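## Task

Take the yellow sponge from the desk and set it on top of the low shelf whose sign reads REPAIRS, without shifting that shelf. It counts only if every low shelf is still standing upright at the end and the robot has neither toppled nor been left leaning.

## Robot and tools

ROBOT. A wheeled cart that drives forward and back and turns, but cannot slide sideways. It has two arms, left_arm and right_arm, and a pan/tilt head carrying head_camera. Each wrist has its own camera: left_wrist_camera and right_wrist_camera. Footprint: 0.53 m wide, from x = -0.35 to 0.07 m. Above wheel height (0.13 m) it is 0.46 m wide, front edge at x = 0.01 m. Each arm turns about a vertical pan axis at x = -0.060, y = +0.155 (left) or -0.155 m (right). The shoulder is 0.03 m out from that axis and 0.89 m up. Links: upper arm 0.116, forearm 0.135, hand 0.162 m. The fixed jaw tip reaches about 0.44 m horizontally from its pan axis at most, and no lower than 0.54 m above the floor. Each scene opens with arms folded beside the cart and jaws shut; the robot is then 0.65 m wide.

FRAMES. Base frame: metres, origin on the floor midway between the drive wheels, x forward, y left, z up. The left_hand and right_hand result values are fixed-jaw tip positions in this frame, and can be off by a few centimetres. A held object sits on the swinging-jaw side of that point. The hand's own z runs out along the fingers, and its y runs from swinging jaw to fixed jaw. The odometry frame is the base frame at scene start. base_odometry comes from wheel rotation only, so slip reads as travel, and bumps can turn the robot unnoticed. Heading is in rad, left positive, -3.142 to 3.142.

move. One action per call, built from "base", "joints" or both, plus optional "speeds"; all parts start together.
- base: a single object {"x_m_s", "turn_rad_s", "for_s"}. These are velocities, not positions, relative to the robot's current heading, held for for_s seconds and then stopped. x_m_s is forward speed in m/s (negative reverses), magnitude 0.005 to 0.291, or 0. turn_rad_s is rad/s, positive left, magnitude 0.02 to 1.175, or 0. for_s runs 0.1 to 7.5 s. A missing velocity means 0. Acceleration is 0.5 m/s2 (turns 2 rad/s2), so distance is roughly velocity times for_s. If |x_m_s|/0.291 + |turn_rad_s|/1.175 exceeds 1, both get scaled down. Tiny commands (under about 5 mm or 0.02 rad) and near-top-speed commands may undershoot; check base_odometry.
- joints: one object for head and both arms together, keyed by joint name, each value an absolute target angle in rad. Ranges: head_pan_rad -3.2 to 3.2 (0 forward, positive left); head_tilt_rad -0.76 to 1.45 (0 level, positive down). For each arm (left_arm_... and right_arm_...): shoulder_pan_rad -2.006 to 2.149; shoulder_lift_rad -1.836 to 1.772; elbow_flex_rad -1.773 to 1.58; wrist_flex_rad -1.799 to 1.772; wrist_roll_rad -2.816 to 2.978; gripper_rad -0.03 to 1.944.
- speeds: same keys except grippers, top speed in rad/s for this action only, 0.08 to 4.71. Defaults: head 1.5, shoulder_pan 1.4, shoulder_lift and elbow_flex 2, wrist_flex 1.6, wrist_roll 1.3.
- cameras: list of camera names, or ["all"]; [] for none. If omitted, a no-action call shows all and an action shows none.
- blocking: true or omitted returns when everything is at rest; false returns in about 0.5 s while motion continues. A later move overrides targets for the joints it names; if it omits base, a running base velocity ramps to rest.
No action may exceed 15 s, and a joint motion ends as time_out after 14 s.

JOINT MEANING. Pan: at 0, left_arm points left and right_arm right; positive is clockwise from above; straight ahead is +1.571 for left_arm, -1.571 for right_arm. Bend: with lift, elbow and wrist all 0, the upper arm stands up tilted 0.24 rad outward and the forearm and fingers are horizontal; positive bends downward, and the sum of the three gives how far the fingers dip below level. Pointing the fingers straight down (1.571) needs the forearm no more than 0.20 rad above level. Roll: -1.522 puts the jaws closing sideways with the fixed jaw on the left looking outward; 1.619 puts it on the right; 0.049 closes them in the arm's vertical plane. With level fingers the hand body juts about 0.08 m up when the fixed jaw is on the left and down when on the right, so use -1.522 over furniture. Gripper: tips meet near 0, about 0.075 m apart at 1, 0.106 m at 1.944. A target below contact squeezes; a firm grip reads off_target. For thin items use -0.03.

OTHER TOOLS. wait: seconds 0 to 10, plus cameras; returns state, and ends early once earlier moves settle. stop: brakes all running motions, plus cameras. zoom_image: camera name and region [x0, y0, x1, y1] in pixels of that camera's latest image, at most 504 on a side. finished_scene: scene number 1 to 3; after ending scene 1 make no further calls in that reply.

RESULTS. joint_positions, left_hand, right_hand, base_odometry, base_status, joint_status. Status words: done, moving, off_target (resting away from target: load, obstacle or tripped motor), stopped, time_out, not_followed (the clearance check held back the arm's targets; the result says "joint command not followed"), limit_stop_at_motor_heat. A base "done" may add "(sent for a of b s)". The "move" line summarises; "pictures" lists image order; "earlier move" reports a non-blocking move; on_its_own lists uncommanded actions. Also Motor temperatures (per arm, joints then gripper), MOTOR HOT, JOINT FAULT, HAND FAULT, scene_time. Unknown keys make a call invalid; out-of-range values get it refused, and a refusal or unplanned stop cancels the rest of that reply's calls.

CARE. Stow in two steps: wrist_flex -1.55 and wrist_roll -1.52 first, then shoulder_pan -1.75 (left) or 1.75 (right), shoulder_lift 0.05, elbow_flex 1.35; unstow in reverse. Turning in place needs 0.44 m clear around the origin; near furniture, turns and reversing can snag and tip the robot. Loaded joints sag downward; aim higher next time. A joint held over 0.30 rad off target (some jaws 0.09) for about 2 s trips; reset by sending 0.2 rad back from its reading. Hold at most about 0.4 kg at full reach. Avoid arms touching each other, speeds near 3 rad/s with a load, pulling hard on objects in front, hard contact, drops from height, knocking shelves over, and long stretched holds that overheat motors. Objects may get nudged occasionally.

Each tool is called after "Emit:" by a JSON object that holds its "op" and its "data".

## Session

Emit:
{"op": "move", "data": {"joints": {"head_pan_rad":0,"head_tilt_rad":0.35}, "cameras": ["head_camera","right_wrist_camera","left_wrist_camera"]}}

Emit:
{"op": "move", "data": {"joints": {"head_pan_rad":-0.9,"head_tilt_rad":0.15}, "cameras": ["head_camera"]}}

Emit:
{"op": "move", "data": {"joints": {"head_pan_rad":-1.8}, "cameras": ["head_camera"]}}

Emit:
{"op": "move", "data": {"joints": {"head_pan_rad":-2.7}, "cameras": ["head_camera"]}}

Emit:
{"op": "move", "data": {"joints": {"head_pan_rad":0.9}, "cameras": ["head_camera"]}}

Emit:
{"op": "move", "data": {"joints": {"head_pan_rad":1.8}, "cameras": ["head_camera"]}}

Emit:
{"op": "move", "data": {"joints": {"head_pan_rad":2.7}, "cameras": ["head_camera"]}}

Scene clock: 1.03 s.
Motor temperatures (°C): left_arm=[32 32 32 32 33 29] | right_arm=[30 29 28 27 31 27]
move: done
base_odometry: x=+0.000 y=+0.000 heading=+0.000
base_status: not commanded
joint_positions: head_pan_rad=+0.000 head_tilt_rad=+0.342 left_arm_shoulder_pan_rad=+0.000 left_arm_shoulder_lift_rad=-1.704 left_arm_elbow_flex_rad=+1.478 left_arm_wrist_flex_rad=+0.984 left_arm_wrist_roll_rad=-0.001 left_arm_gripper_rad=+0.000 right_arm_shoulder_pan_rad=+0.001 right_arm_shoulder_lift_rad=-1.670 right_arm_elbow_flex_rad=+1.496 right_arm_wrist_flex_rad=+1.032 right_arm_wrist_roll_rad=+0.000 right_arm_gripper_rad=+0.000
joint_status: all done
left_hand: x=-0.0600 y=+0.3116 z=+0.8261 quat_wxyz=(+0.395, -0.918, +0.023, +0.010) (m; base frame)
right_hand: x=-0.0602 y=-0.3015 z=+0.8125 quat_wxyz=(+0.008, +0.023, +0.937, -0.348) (m; base frame)
pictures: head_camera, left_wrist_camera, right_wrist_camera
Images, in order (width x height): head_camera 644x476, left_wrist_camera 644x476, right_wrist_camera 644x476.

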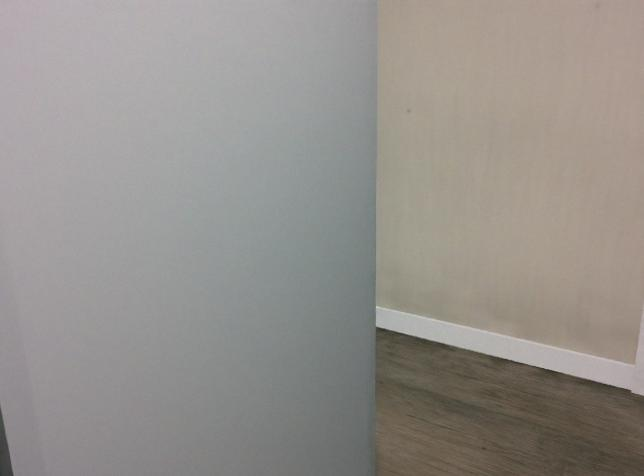

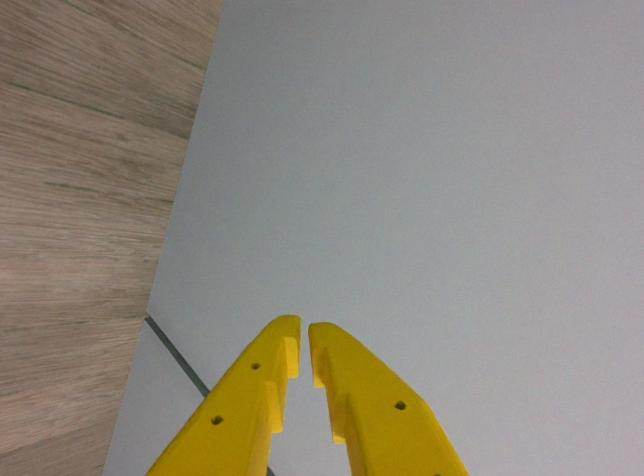

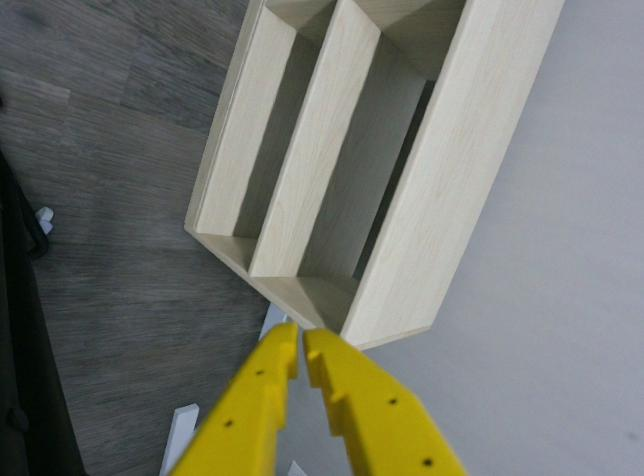

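Scene clock: 2.43 s.
move: done
base_odometry: x=+0.000 y=+0.000 heading=+0.000
base_status: not commanded
joint_positions: head_pan_rad=-0.891 head_tilt_rad=+0.161 left_arm_shoulder_pan_rad=+0.000 left_arm_shoulder_lift_rad=-1.704 left_arm_elbow_flex_rad=+1.478 left_arm_wrist_flex_rad=+0.984 left_arm_wrist_roll_rad=-0.001 left_arm_gripper_rad=+0.000 right_arm_shoulder_pan_rad=+0.001 right_arm_shoulder_lift_rad=-1.670 right_arm_elbow_flex_rad=+1.496 right_arm_wrist_flex_rad=+1.032 right_arm_wrist_roll_rad=+0.000 right_arm_gripper_rad=+0.000
joint_status: all done
left_hand: x=-0.0600 y=+0.3116 z=+0.8261 quat_wxyz=(+0.395, -0.918, +0.023, +0.010) (m; base frame)
right_hand: x=-0.0602 y=-0.3015 z=+0.8125 quat_wxyz=(+0.008, +0.023, +0.937, -0.348) (m; base frame)
pictures: head_camera
Images, in order (width x height): head_camera 644x476.

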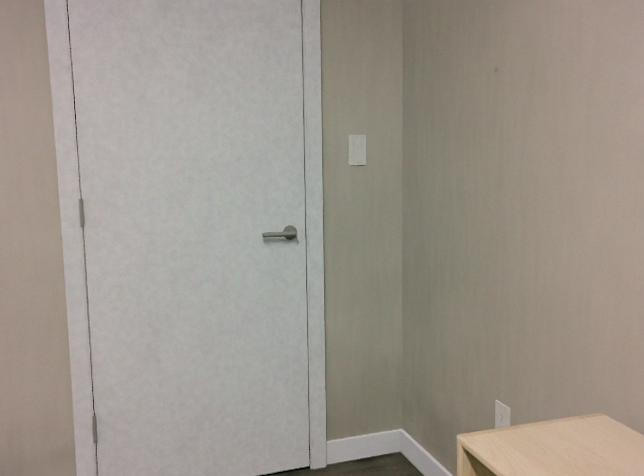

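Scene clock: 3.83 s.
move: done
base_odometry: x=+0.000 y=+0.000 heading=+0.000
base_status: not commanded
joint_positions: head_pan_rad=-1.790 head_tilt_rad=+0.161 left_arm_shoulder_pan_rad=+0.000 left_arm_shoulder_lift_rad=-1.704 left_arm_elbow_flex_rad=+1.478 left_arm_wrist_flex_rad=+0.984 left_arm_wrist_roll_rad=-0.001 left_arm_gripper_rad=+0.000 right_arm_shoulder_pan_rad=+0.001 right_arm_shoulder_lift_rad=-1.670 right_arm_elbow_flex_rad=+1.496 right_arm_wrist_flex_rad=+1.032 right_arm_wrist_roll_rad=+0.000 right_arm_gripper_rad=+0.000
joint_status: all done
left_hand: x=-0.0600 y=+0.3116 z=+0.8261 quat_wxyz=(+0.395, -0.918, +0.023, +0.010) (m; base frame)
right_hand: x=-0.0602 y=-0.3015 z=+0.8125 quat_wxyz=(+0.008, +0.023, +0.937, -0.348) (m; base frame)
pictures: head_camera
Images, in order (width x height): head_camera 644x476.

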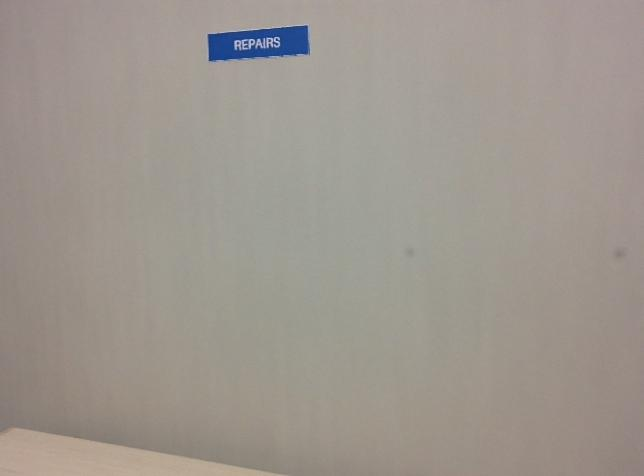

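Scene clock: 5.23 s.
move: done
base_odometry: x=+0.000 y=+0.000 heading=+0.000
base_status: not commanded
joint_positions: head_pan_rad=-2.691 head_tilt_rad=+0.161 left_arm_shoulder_pan_rad=+0.000 left_arm_shoulder_lift_rad=-1.704 left_arm_elbow_flex_rad=+1.478 left_arm_wrist_flex_rad=+0.984 left_arm_wrist_roll_rad=-0.001 left_arm_gripper_rad=+0.000 right_arm_shoulder_pan_rad=+0.001 right_arm_shoulder_lift_rad=-1.670 right_arm_elbow_flex_rad=+1.496 right_arm_wrist_flex_rad=+1.032 right_arm_wrist_roll_rad=+0.000 right_arm_gripper_rad=+0.000
joint_status: all done
left_hand: x=-0.0600 y=+0.3116 z=+0.8261 quat_wxyz=(+0.395, -0.918, +0.023, +0.010) (m; base frame)
right_hand: x=-0.0602 y=-0.3015 z=+0.8125 quat_wxyz=(+0.008, +0.023, +0.937, -0.348) (m; base frame)
pictures: head_camera
Images, in order (width x height): head_camera 644x476.

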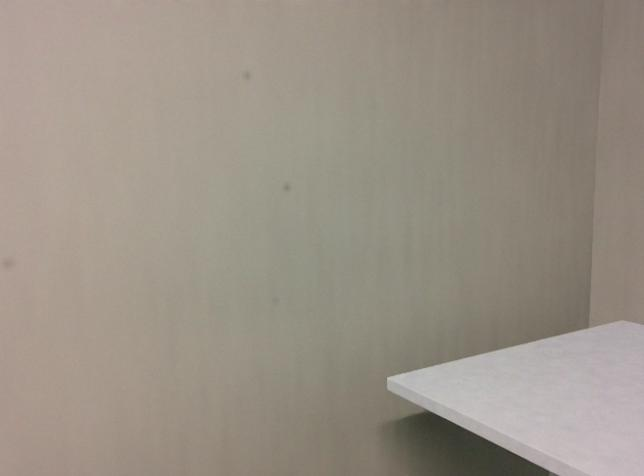

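Scene clock: 8.43 s.
move: done
base_odometry: x=+0.000 y=+0.000 heading=+0.000
base_status: not commanded
joint_positions: head_pan_rad=+0.890 head_tilt_rad=+0.161 left_arm_shoulder_pan_rad=+0.000 left_arm_shoulder_lift_rad=-1.704 left_arm_elbow_flex_rad=+1.478 left_arm_wrist_flex_rad=+0.984 left_arm_wrist_roll_rad=-0.001 left_arm_gripper_rad=+0.000 right_arm_shoulder_pan_rad=+0.001 right_arm_shoulder_lift_rad=-1.670 right_arm_elbow_flex_rad=+1.496 right_arm_wrist_flex_rad=+1.032 right_arm_wrist_roll_rad=+0.000 right_arm_gripper_rad=+0.000
joint_status: all done
left_hand: x=-0.0600 y=+0.3116 z=+0.8261 quat_wxyz=(+0.395, -0.918, +0.023, +0.010) (m; base frame)
right_hand: x=-0.0602 y=-0.3015 z=+0.8125 quat_wxyz=(+0.008, +0.023, +0.937, -0.348) (m; base frame)
pictures: head_camera
Images, in order (width x height): head_camera 644x476.

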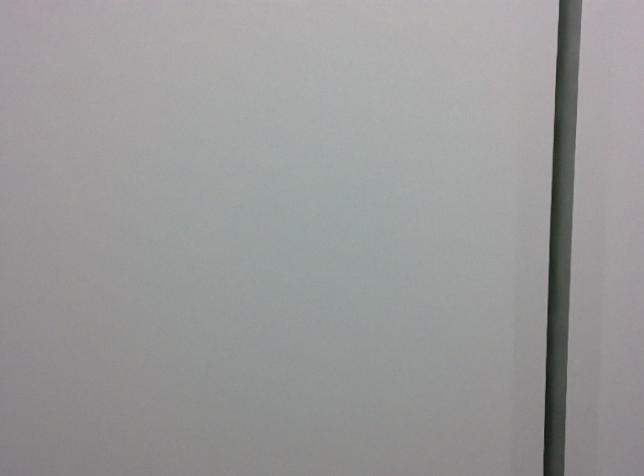

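Scene clock: 9.83 s.
move: done
base_odometry: x=+0.000 y=+0.000 heading=+0.000
base_status: not commanded
joint_positions: head_pan_rad=+1.789 head_tilt_rad=+0.161 left_arm_shoulder_pan_rad=+0.000 left_arm_shoulder_lift_rad=-1.704 left_arm_elbow_flex_rad=+1.478 left_arm_wrist_flex_rad=+0.984 left_arm_wrist_roll_rad=-0.001 left_arm_gripper_rad=+0.000 right_arm_shoulder_pan_rad=+0.001 right_arm_shoulder_lift_rad=-1.670 right_arm_elbow_flex_rad=+1.496 right_arm_wrist_flex_rad=+1.032 right_arm_wrist_roll_rad=+0.000 right_arm_gripper_rad=+0.000
joint_status: all done
left_hand: x=-0.0600 y=+0.3116 z=+0.8261 quat_wxyz=(+0.395, -0.918, +0.023, +0.010) (m; base frame)
right_hand: x=-0.0602 y=-0.3015 z=+0.8125 quat_wxyz=(+0.008, +0.023, +0.937, -0.348) (m; base frame)
pictures: head_camera
Images, in order (width x height): head_camera 644x476.

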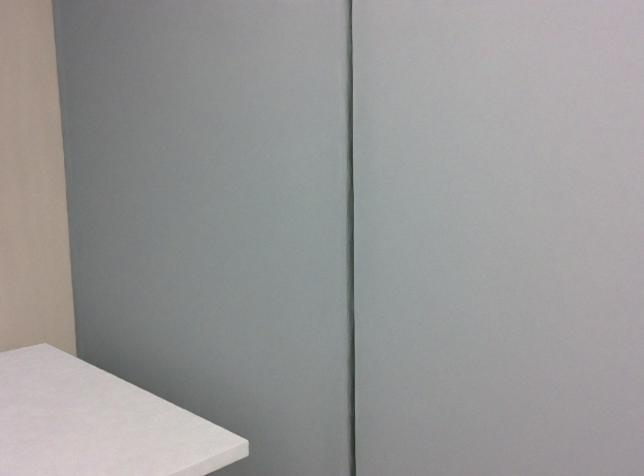

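Scene clock: 11.23 s.
move: done
base_odometry: x=+0.000 y=+0.000 heading=+0.000
base_status: not commanded
joint_positions: head_pan_rad=+2.689 head_tilt_rad=+0.161 left_arm_shoulder_pan_rad=+0.000 left_arm_shoulder_lift_rad=-1.704 left_arm_elbow_flex_rad=+1.478 left_arm_wrist_flex_rad=+0.984 left_arm_wrist_roll_rad=-0.001 left_arm_gripper_rad=+0.000 right_arm_shoulder_pan_rad=+0.001 right_arm_shoulder_lift_rad=-1.670 right_arm_elbow_flex_rad=+1.496 right_arm_wrist_flex_rad=+1.032 right_arm_wrist_roll_rad=+0.000 right_arm_gripper_rad=+0.000
joint_status: all done
left_hand: x=-0.0600 y=+0.3116 z=+0.8261 quat_wxyz=(+0.395, -0.918, +0.023, +0.010) (m; base frame)
right_hand: x=-0.0602 y=-0.3015 z=+0.8125 quat_wxyz=(+0.008, +0.023, +0.937, -0.348) (m; base frame)
pictures: head_camera
Images, in order (width x height): head_camera 644x476.

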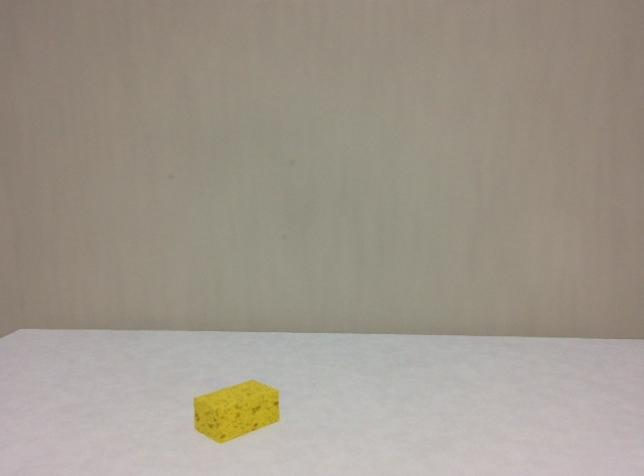

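Emit:
{"op": "move", "data": {"joints": {"head_pan_rad":2.75,"head_tilt_rad":0.65}, "cameras": ["head_camera"]}}

Emit:
{"op": "move", "data": {"joints": {"head_pan_rad":-1.7,"head_tilt_rad":0.75}, "cameras": ["head_camera"]}}

Scene clock: 20.57 s.
move: done
base_odometry: x=+0.000 y=+0.000 heading=+0.000
base_status: not commanded
joint_positions: head_pan_rad=+2.740 head_tilt_rad=+0.644 left_arm_shoulder_pan_rad=+0.000 left_arm_shoulder_lift_rad=-1.704 left_arm_elbow_flex_rad=+1.478 left_arm_wrist_flex_rad=+0.984 left_arm_wrist_roll_rad=-0.001 left_arm_gripper_rad=+0.000 right_arm_shoulder_pan_rad=+0.001 right_arm_shoulder_lift_rad=-1.670 right_arm_elbow_flex_rad=+1.496 right_arm_wrist_flex_rad=+1.032 right_arm_wrist_roll_rad=+0.000 right_arm_gripper_rad=+0.000
joint_status: all done
left_hand: x=-0.0600 y=+0.3116 z=+0.8261 quat_wxyz=(+0.395, -0.918, +0.023, +0.010) (m; base frame)
right_hand: x=-0.0602 y=-0.3015 z=+0.8125 quat_wxyz=(+0.008, +0.023, +0.937, -0.348) (m; base frame)
pictures: head_camera
Images, in order (width x height): head_camera 644x476.

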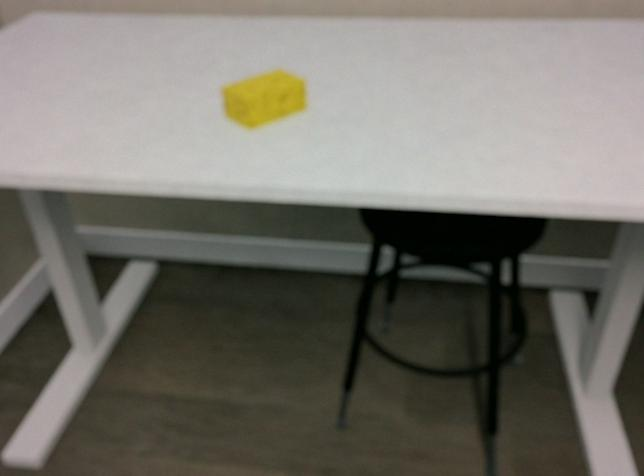

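Scene clock: 24.33 s.
move: done
base_odometry: x=+0.000 y=+0.000 heading=+0.000
base_status: not commanded
joint_positions: head_pan_rad=-1.690 head_tilt_rad=+0.744 left_arm_shoulder_pan_rad=+0.000 left_arm_shoulder_lift_rad=-1.704 left_arm_elbow_flex_rad=+1.478 left_arm_wrist_flex_rad=+0.984 left_arm_wrist_roll_rad=-0.001 left_arm_gripper_rad=+0.000 right_arm_shoulder_pan_rad=+0.001 right_arm_shoulder_lift_rad=-1.670 right_arm_elbow_flex_rad=+1.496 right_arm_wrist_flex_rad=+1.032 right_arm_wrist_roll_rad=+0.000 right_arm_gripper_rad=+0.000
joint_status: all done
left_hand: x=-0.0600 y=+0.3116 z=+0.8261 quat_wxyz=(+0.395, -0.918, +0.023, +0.010) (m; base frame)
right_hand: x=-0.0602 y=-0.3015 z=+0.8125 quat_wxyz=(+0.008, +0.023, +0.937, -0.348) (m; base frame)
pictures: head_camera
Images, in order (width x height): head_camera 644x476.

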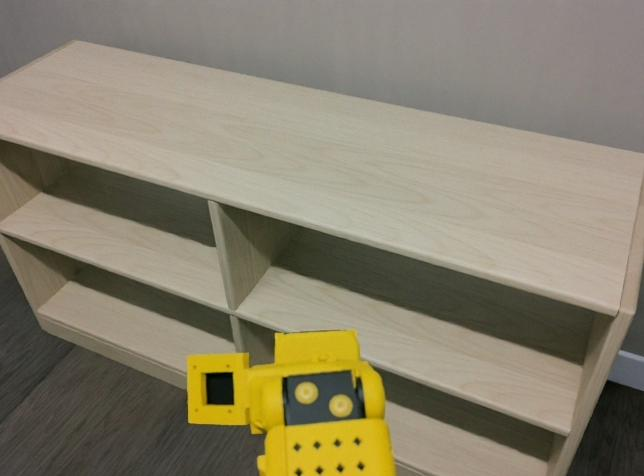

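Emit:
{"op": "move", "data": {"joints": {"head_pan_rad":1.2,"head_tilt_rad":1.0}, "cameras": ["head_camera"]}}

Scene clock: 78.80 s.
move: done
base_odometry: x=+0.000 y=+0.000 heading=+0.000
base_status: not commanded
joint_positions: head_pan_rad=+1.189 head_tilt_rad=+0.994 left_arm_shoulder_pan_rad=+0.000 left_arm_shoulder_lift_rad=-1.704 left_arm_elbow_flex_rad=+1.478 left_arm_wrist_flex_rad=+0.984 left_arm_wrist_roll_rad=-0.001 left_arm_gripper_rad=+0.000 right_arm_shoulder_pan_rad=+0.001 right_arm_shoulder_lift_rad=-1.670 right_arm_elbow_flex_rad=+1.496 right_arm_wrist_flex_rad=+1.032 right_arm_wrist_roll_rad=+0.000 right_arm_gripper_rad=+0.000
joint_status: all done
left_hand: x=-0.0600 y=+0.3116 z=+0.8261 quat_wxyz=(+0.395, -0.918, +0.023, +0.010) (m; base frame)
right_hand: x=-0.0602 y=-0.3015 z=+0.8125 quat_wxyz=(+0.008, +0.023, +0.937, -0.348) (m; base frame)
pictures: head_camera
Images, in order (width x height): head_camera 644x476.

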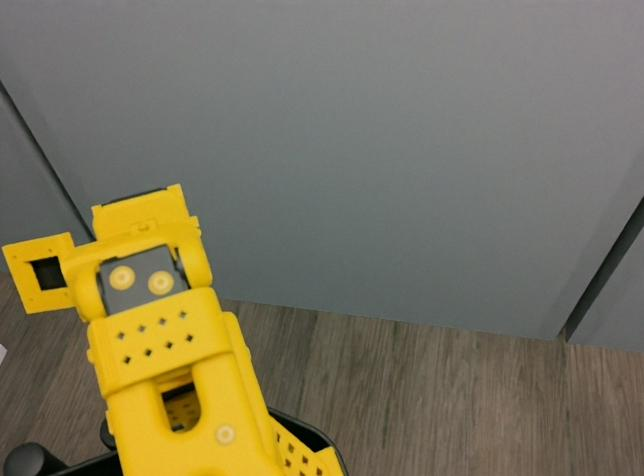

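Emit:
{"op": "move", "data": {"base": {"turn_rad_s":0.8,"for_s":3.97}, "joints": {"head_pan_rad":-0.3,"head_tilt_rad":0.8}}}

Emit:
{"op": "move", "data": {"base": {"x_m_s":0.2,"for_s":2.3}, "cameras": ["head_camera"]}}

Scene clock: 95.27 s.
move: done
base_odometry: x=-0.001 y=+0.000 heading=-3.111
base_status: done (sent for 3.97 of 3.97 s)
joint_positions: head_pan_rad=-0.292 head_tilt_rad=+0.814 left_arm_shoulder_pan_rad=-0.004 left_arm_shoulder_lift_rad=-1.704 left_arm_elbow_flex_rad=+1.478 left_arm_wrist_flex_rad=+0.984 left_arm_wrist_roll_rad=-0.001 left_arm_gripper_rad=+0.000 right_arm_shoulder_pan_rad=+0.000 right_arm_shoulder_lift_rad=-1.670 right_arm_elbow_flex_rad=+1.496 right_arm_wrist_flex_rad=+1.032 right_arm_wrist_roll_rad=+0.000 right_arm_gripper_rad=+0.000
joint_status: all done
left_hand: x=-0.0607 y=+0.3116 z=+0.8261 quat_wxyz=(+0.395, -0.918, +0.021, +0.011) (m; base frame)
right_hand: x=-0.0600 y=-0.3015 z=+0.8125 quat_wxyz=(+0.009, +0.023, +0.937, -0.348) (m; base frame)
pictures: none

Scene clock: 98.57 s.
move: done
base_odometry: x=-0.461 y=-0.016 heading=-3.109
base_status: done (sent for 2.3 of 2.3 s)
joint_positions: head_pan_rad=-0.292 head_tilt_rad=+0.814 left_arm_shoulder_pan_rad=-0.001 left_arm_shoulder_lift_rad=-1.704 left_arm_elbow_flex_rad=+1.478 left_arm_wrist_flex_rad=+0.984 left_arm_wrist_roll_rad=-0.001 left_arm_gripper_rad=+0.000 right_arm_shoulder_pan_rad=+0.001 right_arm_shoulder_lift_rad=-1.670 right_arm_elbow_flex_rad=+1.496 right_arm_wrist_flex_rad=+1.032 right_arm_wrist_roll_rad=+0.000 right_arm_gripper_rad=+0.000
joint_status: not commanded
left_hand: x=-0.0602 y=+0.3116 z=+0.8261 quat_wxyz=(+0.395, -0.918, +0.022, +0.010) (m; base frame)
right_hand: x=-0.0602 y=-0.3015 z=+0.8125 quat_wxyz=(+0.008, +0.023, +0.937, -0.348) (m; base frame)
pictures: head_camera
Images, in order (width x height): head_camera 644x476.

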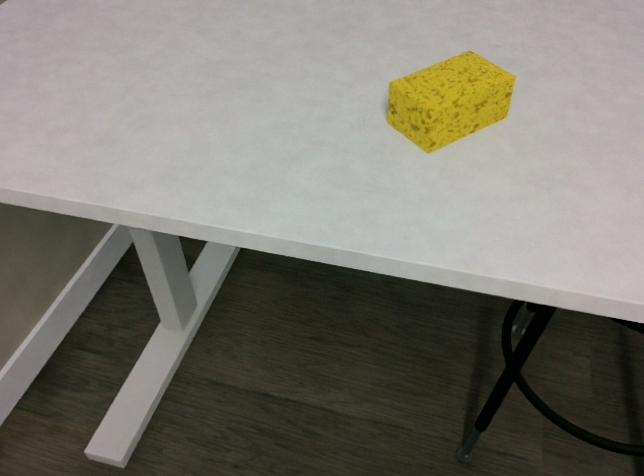

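Emit:
{"op": "move", "data": {"base": {"turn_rad_s":-0.4,"for_s":1.34}, "joints": {"left_arm_shoulder_lift_rad":-0.2,"left_arm_elbow_flex_rad":0,"left_arm_wrist_flex_rad":0.5,"left_arm_wrist_roll_rad":-1.522,"left_arm_gripper_rad":1.9}}}

Emit:
{"op": "move", "data": {"joints": {"left_arm_shoulder_pan_rad":1.97,"head_tilt_rad":0.9,"head_pan_rad":0}}}

Emit:
{"op": "move", "data": {"base": {"x_m_s":0.15,"for_s":1.8}, "cameras": ["head_camera","left_wrist_camera"]}}

Scene clock: 130.50 s.
move: done
base_odometry: x=-0.461 y=-0.016 heading=+2.639
base_status: done (sent for 1.33 of 1.33 s)
joint_positions: head_pan_rad=-0.292 head_tilt_rad=+0.814 left_arm_shoulder_pan_rad=+0.000 left_arm_shoulder_lift_rad=-0.197 left_arm_elbow_flex_rad=+0.039 left_arm_wrist_flex_rad=+0.516 left_arm_wrist_roll_rad=-1.518 left_arm_gripper_rad=+1.891 right_arm_shoulder_pan_rad=+0.003 right_arm_shoulder_lift_rad=-1.670 right_arm_elbow_flex_rad=+1.496 right_arm_wrist_flex_rad=+1.032 right_arm_wrist_roll_rad=+0.000 right_arm_gripper_rad=+0.000
joint_status: all done
left_hand: x=-0.0677 y=+0.4735 z=+0.9799 quat_wxyz=(+0.404, -0.582, +0.580, +0.402) (m; base frame)
right_hand: x=-0.0604 y=-0.3015 z=+0.8125 quat_wxyz=(+0.008, +0.024, +0.937, -0.348) (m; base frame)
pictures: none

Scene clock: 132.67 s.
move: done
base_odometry: x=-0.461 y=-0.016 heading=+2.639
base_status: not commanded
joint_positions: head_pan_rad=-0.011 head_tilt_rad=+0.894 left_arm_shoulder_pan_rad=+1.962 left_arm_shoulder_lift_rad=-0.197 left_arm_elbow_flex_rad=+0.039 left_arm_wrist_flex_rad=+0.516 left_arm_wrist_roll_rad=-1.526 left_arm_gripper_rad=+1.891 right_arm_shoulder_pan_rad=+0.004 right_arm_shoulder_lift_rad=-1.670 right_arm_elbow_flex_rad=+1.496 right_arm_wrist_flex_rad=+1.032 right_arm_wrist_roll_rad=+0.000 right_arm_gripper_rad=+0.000
joint_status: all done
left_hand: x=+0.2374 y=+0.0407 z=+0.9799 quat_wxyz=(+0.559, +0.161, +0.806, -0.110) (m; base frame)
right_hand: x=-0.0606 y=-0.3015 z=+0.8125 quat_wxyz=(+0.008, +0.025, +0.937, -0.348) (m; base frame)
pictures: none

Scene clock: 135.33 s.
move: done
base_odometry: x=-0.698 y=+0.115 heading=+2.638
base_status: done (sent for 1.8 of 1.8 s)
joint_positions: head_pan_rad=-0.011 head_tilt_rad=+0.894 left_arm_shoulder_pan_rad=+1.962 left_arm_shoulder_lift_rad=-0.197 left_arm_elbow_flex_rad=+0.039 left_arm_wrist_flex_rad=+0.516 left_arm_wrist_roll_rad=-1.526 left_arm_gripper_rad=+1.891 right_arm_shoulder_pan_rad=+0.000 right_arm_shoulder_lift_rad=-1.670 right_arm_elbow_flex_rad=+1.496 right_arm_wrist_flex_rad=+1.032 right_arm_wrist_roll_rad=+0.000 right_arm_gripper_rad=+0.000
joint_status: not commanded
left_hand: x=+0.2374 y=+0.0407 z=+0.9799 quat_wxyz=(+0.559, +0.161, +0.806, -0.110) (m; base frame)
right_hand: x=-0.0600 y=-0.3015 z=+0.8125 quat_wxyz=(+0.009, +0.023, +0.937, -0.348) (m; base frame)
pictures: head_camera, left_wrist_camera
Images, in order (width x height): head_camera 644x476, left_wrist_camera 644x476.

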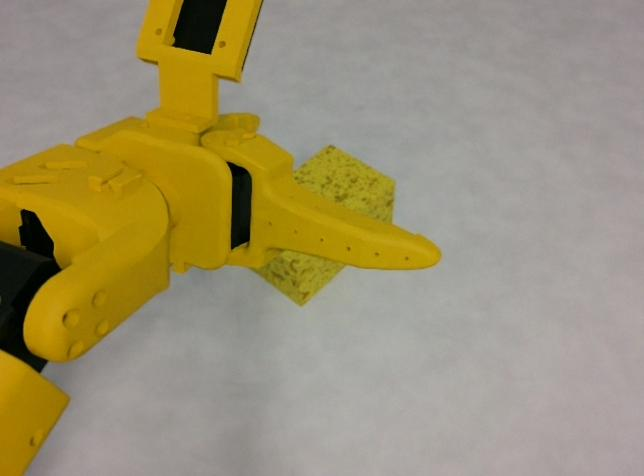

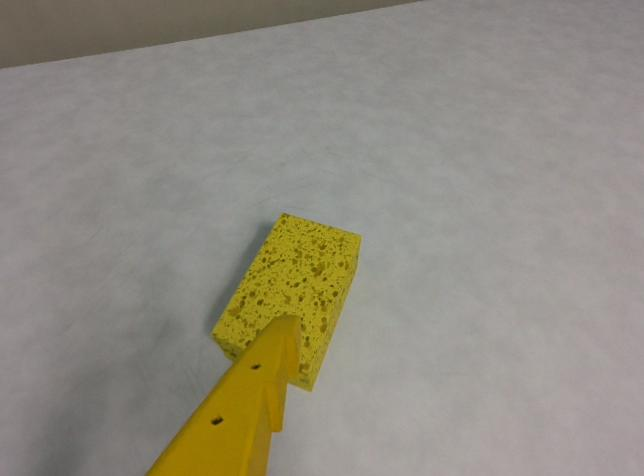

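Emit:
{"op": "move", "data": {"base": {"turn_rad_s":-0.4,"for_s":0.87}}}

Emit:
{"op": "move", "data": {"base": {"x_m_s":-0.15,"for_s":1.2}}}

Emit:
{"op": "move", "data": {"base": {"turn_rad_s":0.4,"for_s":0.87}}}

Emit:
{"op": "move", "data": {"base": {"x_m_s":0.15,"for_s":1.15}, "joints": {"left_arm_shoulder_lift_rad":0.1,"left_arm_elbow_flex_rad":0.05,"left_arm_wrist_flex_rad":0.5}, "cameras": ["head_camera","left_wrist_camera"]}}

Scene clock: 157.30 s.
move: done
base_odometry: x=-0.697 y=+0.114 heading=+2.292
base_status: done (sent for 0.87 of 0.87 s)
joint_positions: head_pan_rad=-0.011 head_tilt_rad=+0.894 left_arm_shoulder_pan_rad=+1.970 left_arm_shoulder_lift_rad=-0.197 left_arm_elbow_flex_rad=+0.039 left_arm_wrist_flex_rad=+0.516 left_arm_wrist_roll_rad=-1.526 left_arm_gripper_rad=+1.891 right_arm_shoulder_pan_rad=+0.003 right_arm_shoulder_lift_rad=-1.670 right_arm_elbow_flex_rad=+1.496 right_arm_wrist_flex_rad=+1.032 right_arm_wrist_roll_rad=+0.000 right_arm_gripper_rad=+0.000
joint_status: not commanded
left_hand: x=+0.2365 y=+0.0384 z=+0.9799 quat_wxyz=(+0.559, +0.164, +0.805, -0.112) (m; base frame)
right_hand: x=-0.0604 y=-0.3015 z=+0.8125 quat_wxyz=(+0.008, +0.024, +0.937, -0.348) (m; base frame)
pictures: none

Scene clock: 159.47 s.
move: done
base_odometry: x=-0.579 y=-0.021 heading=+2.290
base_status: done (sent for 1.2 of 1.2 s)
joint_positions: head_pan_rad=-0.011 head_tilt_rad=+0.894 left_arm_shoulder_pan_rad=+1.971 left_arm_shoulder_lift_rad=-0.197 left_arm_elbow_flex_rad=+0.039 left_arm_wrist_flex_rad=+0.516 left_arm_wrist_roll_rad=-1.526 left_arm_gripper_rad=+1.891 right_arm_shoulder_pan_rad=+0.000 right_arm_shoulder_lift_rad=-1.670 right_arm_elbow_flex_rad=+1.496 right_arm_wrist_flex_rad=+1.032 right_arm_wrist_roll_rad=+0.000 right_arm_gripper_rad=+0.000
joint_status: not commanded
left_hand: x=+0.2363 y=+0.0379 z=+0.9799 quat_wxyz=(+0.559, +0.165, +0.805, -0.112) (m; base frame)
right_hand: x=-0.0600 y=-0.3015 z=+0.8125 quat_wxyz=(+0.009, +0.023, +0.937, -0.348) (m; base frame)
pictures: none

Scene clock: 160.93 s.
move: done
base_odometry: x=-0.578 y=-0.021 heading=+2.641
base_status: done (sent for 0.87 of 0.87 s)
joint_positions: head_pan_rad=-0.011 head_tilt_rad=+0.894 left_arm_shoulder_pan_rad=+1.967 left_arm_shoulder_lift_rad=-0.197 left_arm_elbow_flex_rad=+0.039 left_arm_wrist_flex_rad=+0.516 left_arm_wrist_roll_rad=-1.526 left_arm_gripper_rad=+1.891 right_arm_shoulder_pan_rad=-0.002 right_arm_shoulder_lift_rad=-1.670 right_arm_elbow_flex_rad=+1.496 right_arm_wrist_flex_rad=+1.032 right_arm_wrist_roll_rad=+0.000 right_arm_gripper_rad=+0.000
joint_status: not commanded
left_hand: x=+0.2368 y=+0.0393 z=+0.9799 quat_wxyz=(+0.559, +0.163, +0.805, -0.111) (m; base frame)
right_hand: x=-0.0597 y=-0.3015 z=+0.8125 quat_wxyz=(+0.009, +0.022, +0.937, -0.348) (m; base frame)
pictures: none

Scene clock: 162.97 s.
move: done
base_odometry: x=-0.733 y=+0.063 heading=+2.642
base_status: done (sent for 1.17 of 1.17 s)
joint_positions: head_pan_rad=-0.011 head_tilt_rad=+0.894 left_arm_shoulder_pan_rad=+1.965 left_arm_shoulder_lift_rad=+0.106 left_arm_elbow_flex_rad=+0.054 left_arm_wrist_flex_rad=+0.513 left_arm_wrist_roll_rad=-1.526 left_arm_gripper_rad=+1.891 right_arm_shoulder_pan_rad=+0.001 right_arm_shoulder_lift_rad=-1.670 right_arm_elbow_flex_rad=+1.496 right_arm_wrist_flex_rad=+1.032 right_arm_wrist_roll_rad=+0.000 right_arm_gripper_rad=+0.000
joint_status: all done
left_hand: x=+0.2472 y=+0.0355 z=+0.8862 quat_wxyz=(+0.426, +0.178, +0.883, -0.084) (m; base frame)
right_hand: x=-0.0602 y=-0.3015 z=+0.8125 quat_wxyz=(+0.008, +0.023, +0.937, -0.348) (m; base frame)
pictures: head_camera, left_wrist_camera
Images, in order (width x height): head_camera 644x476, left_wrist_camera 644x476.

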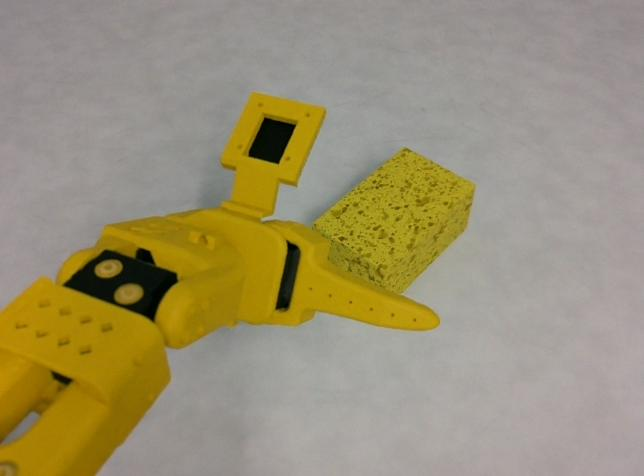

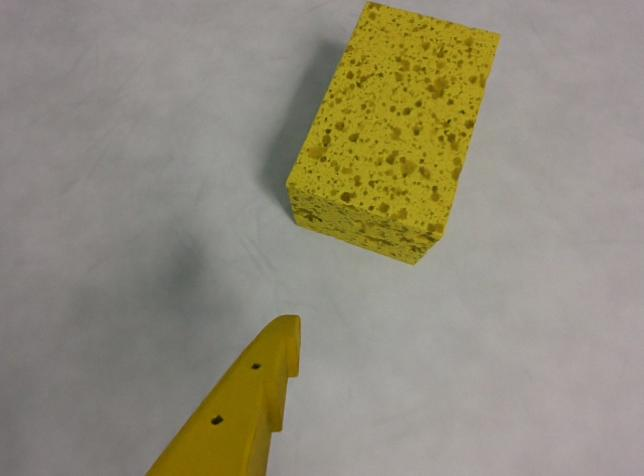

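Emit:
{"op": "move", "data": {"joints": {"left_arm_shoulder_pan_rad":1.91,"left_arm_shoulder_lift_rad":0.66,"left_arm_elbow_flex_rad":-0.72,"left_arm_wrist_flex_rad":0.62}, "cameras": ["head_camera","left_wrist_camera"]}}

Scene clock: 175.50 s.
move: done
base_odometry: x=-0.733 y=+0.063 heading=+2.642
base_status: not commanded
joint_positions: head_pan_rad=-0.011 head_tilt_rad=+0.894 left_arm_shoulder_pan_rad=+1.916 left_arm_shoulder_lift_rad=+0.674 left_arm_elbow_flex_rad=-0.682 left_arm_wrist_flex_rad=+0.617 left_arm_wrist_roll_rad=-1.526 left_arm_gripper_rad=+1.891 right_arm_shoulder_pan_rad=+0.001 right_arm_shoulder_lift_rad=-1.670 right_arm_elbow_flex_rad=+1.496 right_arm_wrist_flex_rad=+1.032 right_arm_wrist_roll_rad=+0.000 right_arm_gripper_rad=+0.000
joint_status: all done
left_hand: x=+0.3086 y=+0.0306 z=+0.8788 quat_wxyz=(+0.456, +0.154, +0.873, -0.079) (m; base frame)
right_hand: x=-0.0602 y=-0.3015 z=+0.8125 quat_wxyz=(+0.008, +0.023, +0.937, -0.348) (m; base frame)
pictures: head_camera, left_wrist_camera
Images, in order (width x height): head_camera 644x476, left_wrist_camera 644x476.

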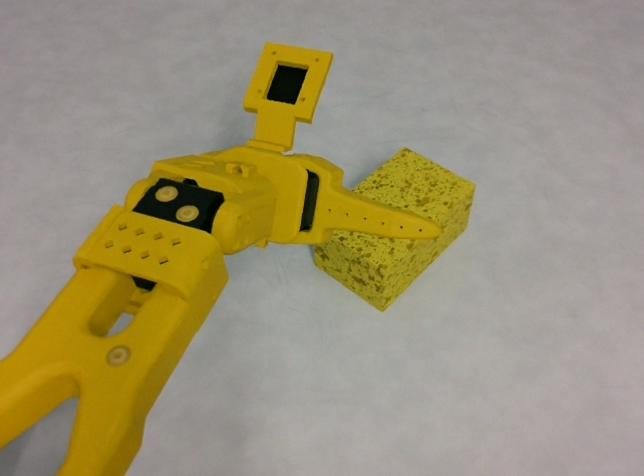

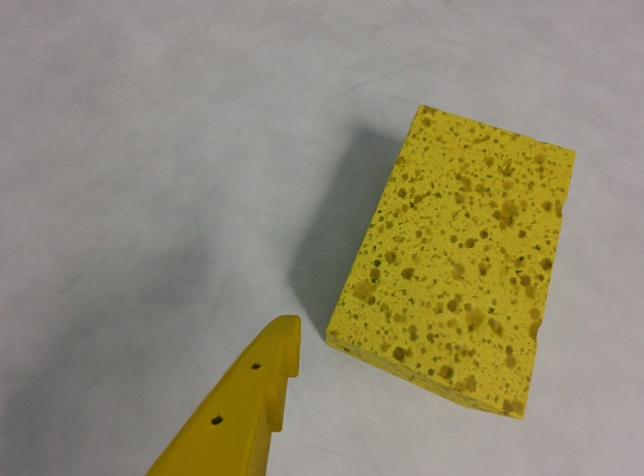

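Emit:
{"op": "move", "data": {"base": {"x_m_s":0.06,"for_s":0.65}}}

Emit:
{"op": "move", "data": {"joints": {"left_arm_shoulder_lift_rad":0.95,"left_arm_elbow_flex_rad":-0.92,"left_arm_wrist_flex_rad":0.54}, "speeds": {"left_arm_shoulder_lift_rad":0.6,"left_arm_elbow_flex_rad":0.5}, "cameras": ["head_camera","left_wrist_camera"]}}

Scene clock: 185.00 s.
move: done
base_odometry: x=-0.768 y=+0.082 heading=+2.640
base_status: done (sent for 0.67 of 0.67 s)
joint_positions: head_pan_rad=-0.011 head_tilt_rad=+0.894 left_arm_shoulder_pan_rad=+1.915 left_arm_shoulder_lift_rad=+0.674 left_arm_elbow_flex_rad=-0.682 left_arm_wrist_flex_rad=+0.617 left_arm_wrist_roll_rad=-1.526 left_arm_gripper_rad=+1.891 right_arm_shoulder_pan_rad=-0.002 right_arm_shoulder_lift_rad=-1.670 right_arm_elbow_flex_rad=+1.496 right_arm_wrist_flex_rad=+1.032 right_arm_wrist_roll_rad=+0.000 right_arm_gripper_rad=+0.000
joint_status: not commanded
left_hand: x=+0.3088 y=+0.0312 z=+0.8788 quat_wxyz=(+0.456, +0.153, +0.873, -0.078) (m; base frame)
right_hand: x=-0.0597 y=-0.3015 z=+0.8125 quat_wxyz=(+0.009, +0.022, +0.937, -0.348) (m; base frame)
pictures: none

Scene clock: 186.10 s.
move: done
base_odometry: x=-0.768 y=+0.082 heading=+2.640
base_status: not commanded
joint_positions: head_pan_rad=-0.011 head_tilt_rad=+0.894 left_arm_shoulder_pan_rad=+1.915 left_arm_shoulder_lift_rad=+0.968 left_arm_elbow_flex_rad=-0.883 left_arm_wrist_flex_rad=+0.553 left_arm_wrist_roll_rad=-1.526 left_arm_gripper_rad=+1.891 right_arm_shoulder_pan_rad=-0.002 right_arm_shoulder_lift_rad=-1.670 right_arm_elbow_flex_rad=+1.496 right_arm_wrist_flex_rad=+1.032 right_arm_wrist_roll_rad=+0.000 right_arm_gripper_rad=+0.000
joint_status: all done
left_hand: x=+0.3217 y=+0.0266 z=+0.8326 quat_wxyz=(+0.443, +0.154, +0.880, -0.076) (m; base frame)
right_hand: x=-0.0597 y=-0.3015 z=+0.8125 quat_wxyz=(+0.009, +0.022, +0.937, -0.348) (m; base frame)
pictures: head_camera, left_wrist_camera
Images, in order (width x height): head_camera 644x476, left_wrist_camera 644x476.

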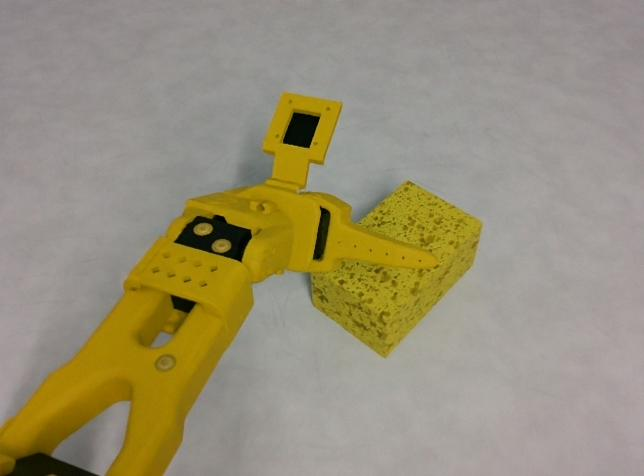

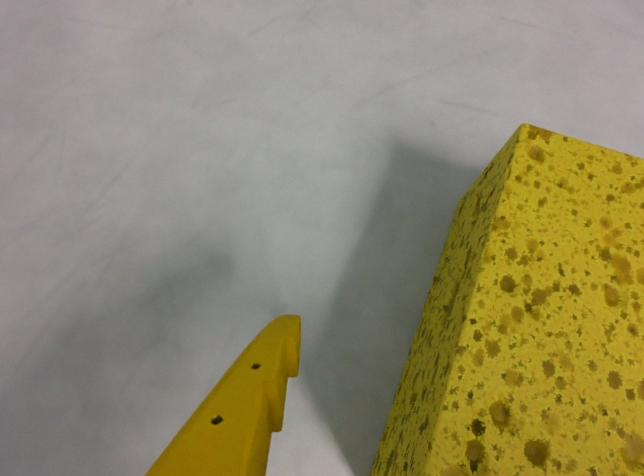

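Emit:
{"op": "move", "data": {"joints": {"left_arm_shoulder_lift_rad":0.62,"left_arm_elbow_flex_rad":-0.85,"left_arm_shoulder_pan_rad":1.99,"left_arm_wrist_flex_rad":0.6}, "cameras": ["left_wrist_camera"]}}

Emit:
{"op": "move", "data": {"joints": {"left_arm_shoulder_lift_rad":1.0,"left_arm_elbow_flex_rad":-0.9,"left_arm_wrist_flex_rad":0.54}, "speeds": {"left_arm_shoulder_lift_rad":0.5,"left_arm_elbow_flex_rad":0.3}, "cameras": ["head_camera","left_wrist_camera"]}}

Scene clock: 194.00 s.
move: done
base_odometry: x=-0.768 y=+0.082 heading=+2.640
base_status: not commanded
joint_positions: head_pan_rad=-0.011 head_tilt_rad=+0.894 left_arm_shoulder_pan_rad=+1.987 left_arm_shoulder_lift_rad=+0.689 left_arm_elbow_flex_rad=-0.845 left_arm_wrist_flex_rad=+0.597 left_arm_wrist_roll_rad=-1.526 left_arm_gripper_rad=+1.891 right_arm_shoulder_pan_rad=-0.002 right_arm_shoulder_lift_rad=-1.670 right_arm_elbow_flex_rad=+1.496 right_arm_wrist_flex_rad=+1.032 right_arm_wrist_roll_rad=+0.000 right_arm_gripper_rad=+0.000
joint_status: all done
left_hand: x=+0.3100 y=+0.0000 z=+0.9203 quat_wxyz=(+0.524, +0.176, +0.826, -0.110) (m; base frame)
right_hand: x=-0.0597 y=-0.3015 z=+0.8125 quat_wxyz=(+0.009, +0.022, +0.937, -0.348) (m; base frame)
pictures: left_wrist_camera
Images, in order (width x height): left_wrist_camera 644x476.

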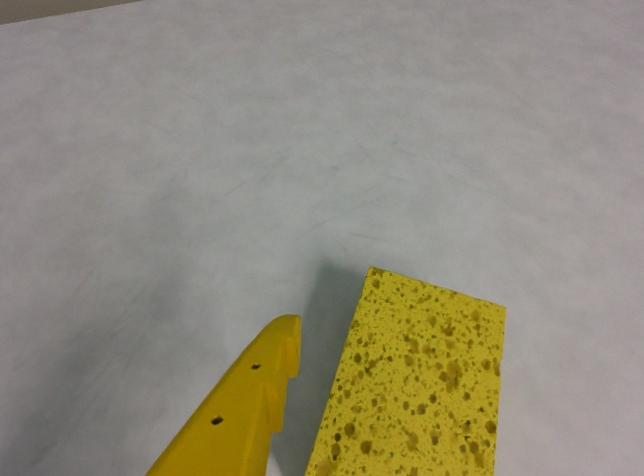

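Scene clock: 195.27 s.
move: done
base_odometry: x=-0.768 y=+0.082 heading=+2.640
base_status: not commanded
joint_positions: head_pan_rad=-0.011 head_tilt_rad=+0.894 left_arm_shoulder_pan_rad=+1.987 left_arm_shoulder_lift_rad=+1.018 left_arm_elbow_flex_rad=-0.862 left_arm_wrist_flex_rad=+0.553 left_arm_wrist_roll_rad=-1.526 left_arm_gripper_rad=+1.891 right_arm_shoulder_pan_rad=-0.002 right_arm_shoulder_lift_rad=-1.670 right_arm_elbow_flex_rad=+1.496 right_arm_wrist_flex_rad=+1.032 right_arm_wrist_roll_rad=+0.000 right_arm_gripper_rad=+0.000
joint_status: all done
left_hand: x=+0.3060 y=+0.0018 z=+0.8089 quat_wxyz=(+0.409, +0.189, +0.889, -0.086) (m; base frame)
right_hand: x=-0.0597 y=-0.3015 z=+0.8125 quat_wxyz=(+0.009, +0.022, +0.937, -0.348) (m; base frame)
pictures: head_camera, left_wrist_camera
Images, in order (width x height): head_camera 644x476, left_wrist_camera 644x476.

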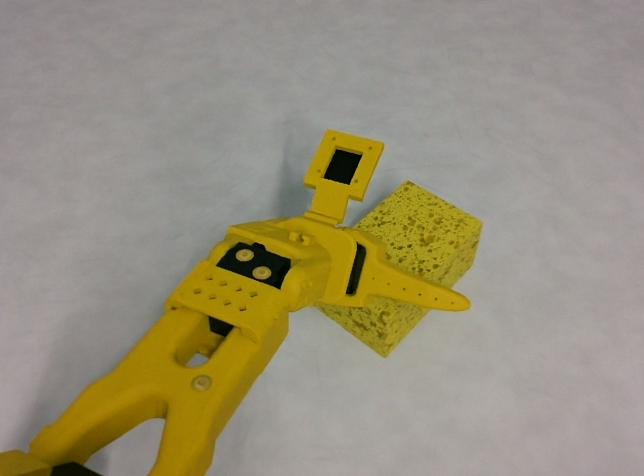

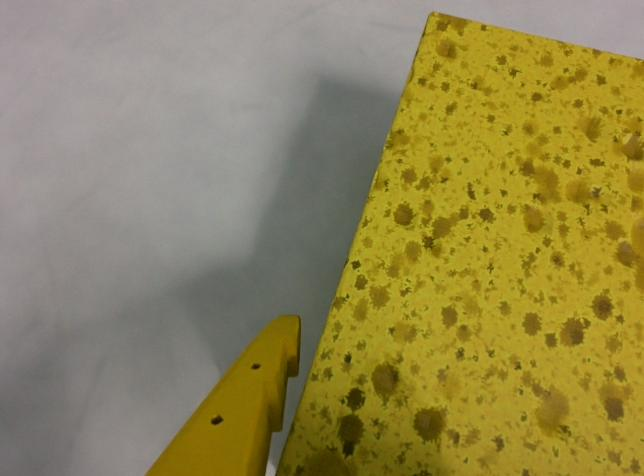

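Emit:
{"op": "move", "data": {"joints": {"left_arm_gripper_rad":0.6}, "cameras": ["head_camera","left_wrist_camera"]}}

Scene clock: 200.50 s.
move: done
base_odometry: x=-0.768 y=+0.082 heading=+2.640
base_status: not commanded
joint_positions: head_pan_rad=-0.011 head_tilt_rad=+0.894 left_arm_shoulder_pan_rad=+1.990 left_arm_shoulder_lift_rad=+1.018 left_arm_elbow_flex_rad=-0.892 left_arm_wrist_flex_rad=+0.539 left_arm_wrist_roll_rad=-1.518 left_arm_gripper_rad=+0.614 right_arm_shoulder_pan_rad=-0.002 right_arm_shoulder_lift_rad=-1.670 right_arm_elbow_flex_rad=+1.496 right_arm_wrist_flex_rad=+1.032 right_arm_wrist_roll_rad=+0.000 right_arm_gripper_rad=+0.000
joint_status: all done
left_hand: x=+0.3100 y=-0.0013 z=+0.8185 quat_wxyz=(+0.428, +0.185, +0.880, -0.092) (m; base frame)
right_hand: x=-0.0597 y=-0.3015 z=+0.8125 quat_wxyz=(+0.009, +0.022, +0.937, -0.348) (m; base frame)
pictures: head_camera, left_wrist_camera
Images, in order (width x height): head_camera 644x476, left_wrist_camera 644x476.

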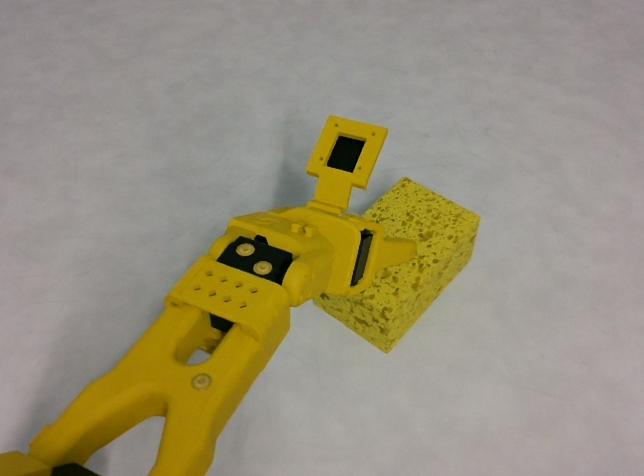

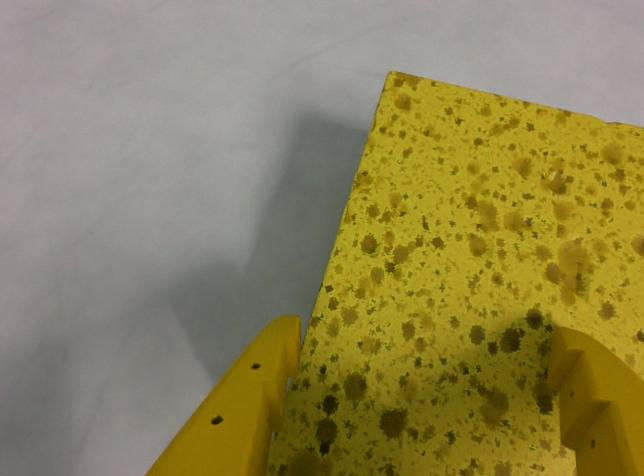

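Emit:
{"op": "move", "data": {"joints": {"left_arm_gripper_rad":1.45,"left_arm_shoulder_lift_rad":0.75,"left_arm_wrist_roll_rad":-1.78}, "cameras": ["left_wrist_camera"]}}

Emit:
{"op": "move", "data": {"joints": {"left_arm_shoulder_lift_rad":1.05,"left_arm_elbow_flex_rad":-0.9,"left_arm_wrist_flex_rad":0.56}, "speeds": {"left_arm_shoulder_lift_rad":0.5,"left_arm_elbow_flex_rad":0.3}, "cameras": ["head_camera","left_wrist_camera"]}}

Scene clock: 227.40 s.
move: done
base_odometry: x=-0.768 y=+0.082 heading=+2.640
base_status: not commanded
joint_positions: head_pan_rad=-0.011 head_tilt_rad=+0.894 left_arm_shoulder_pan_rad=+1.990 left_arm_shoulder_lift_rad=+0.821 left_arm_elbow_flex_rad=-0.892 left_arm_wrist_flex_rad=+0.551 left_arm_wrist_roll_rad=-1.776 left_arm_gripper_rad=+1.442 right_arm_shoulder_pan_rad=-0.002 right_arm_shoulder_lift_rad=-1.670 right_arm_elbow_flex_rad=+1.496 right_arm_wrist_flex_rad=+1.032 right_arm_wrist_roll_rad=+0.000 right_arm_gripper_rad=+0.000
joint_status: all done
left_hand: x=+0.3169 y=-0.0046 z=+0.8924 quat_wxyz=(+0.517, +0.282, +0.807, -0.043) (m; base frame)
right_hand: x=-0.0597 y=-0.3015 z=+0.8125 quat_wxyz=(+0.009, +0.022, +0.937, -0.348) (m; base frame)
pictures: left_wrist_camera
Images, in order (width x height): left_wrist_camera 644x476.

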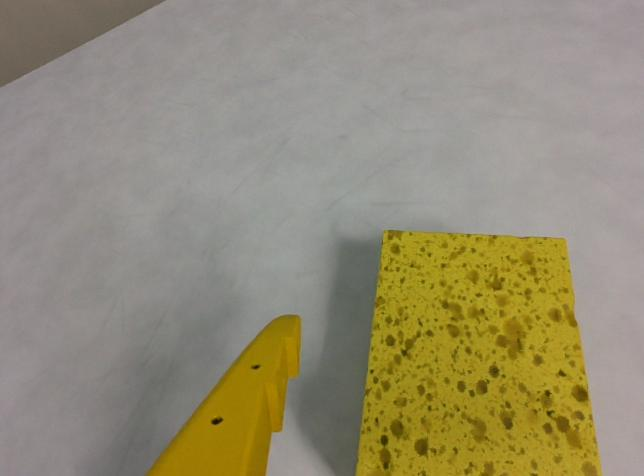

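Scene clock: 228.50 s.
move: done
base_odometry: x=-0.768 y=+0.082 heading=+2.640
base_status: not commanded
joint_positions: head_pan_rad=-0.011 head_tilt_rad=+0.894 left_arm_shoulder_pan_rad=+1.987 left_arm_shoulder_lift_rad=+1.068 left_arm_elbow_flex_rad=-0.892 left_arm_wrist_flex_rad=+0.557 left_arm_wrist_roll_rad=-1.785 left_arm_gripper_rad=+1.442 right_arm_shoulder_pan_rad=-0.002 right_arm_shoulder_lift_rad=-1.670 right_arm_elbow_flex_rad=+1.496 right_arm_wrist_flex_rad=+1.032 right_arm_wrist_roll_rad=+0.000 right_arm_gripper_rad=+0.000
joint_status: all done
left_hand: x=+0.3060 y=+0.0016 z=+0.7991 quat_wxyz=(+0.405, +0.304, +0.862, -0.031) (m; base frame)
right_hand: x=-0.0597 y=-0.3015 z=+0.8125 quat_wxyz=(+0.009, +0.022, +0.937, -0.348) (m; base frame)
pictures: head_camera, left_wrist_camera
Images, in order (width x height): head_camera 644x476, left_wrist_camera 644x476.

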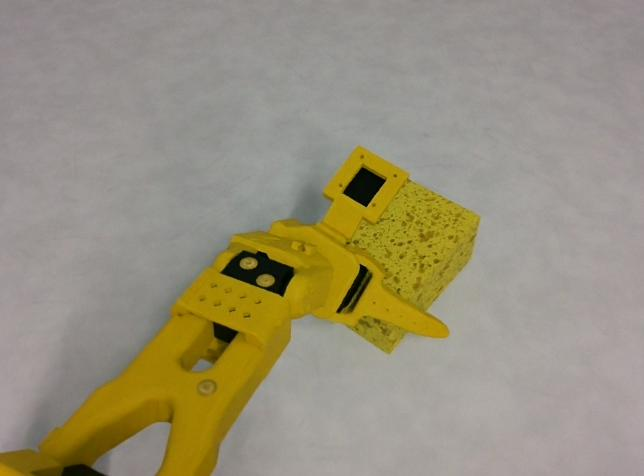

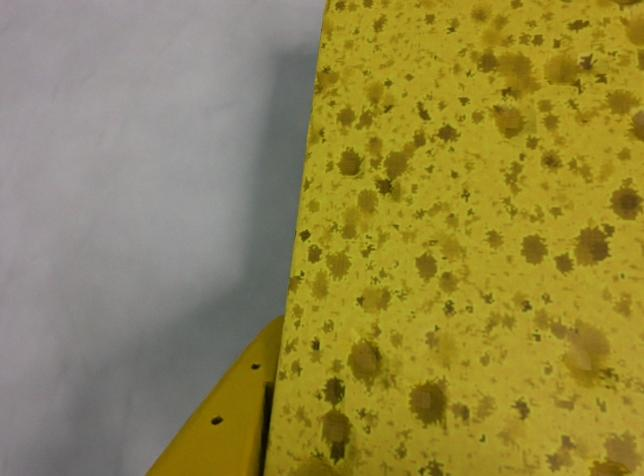

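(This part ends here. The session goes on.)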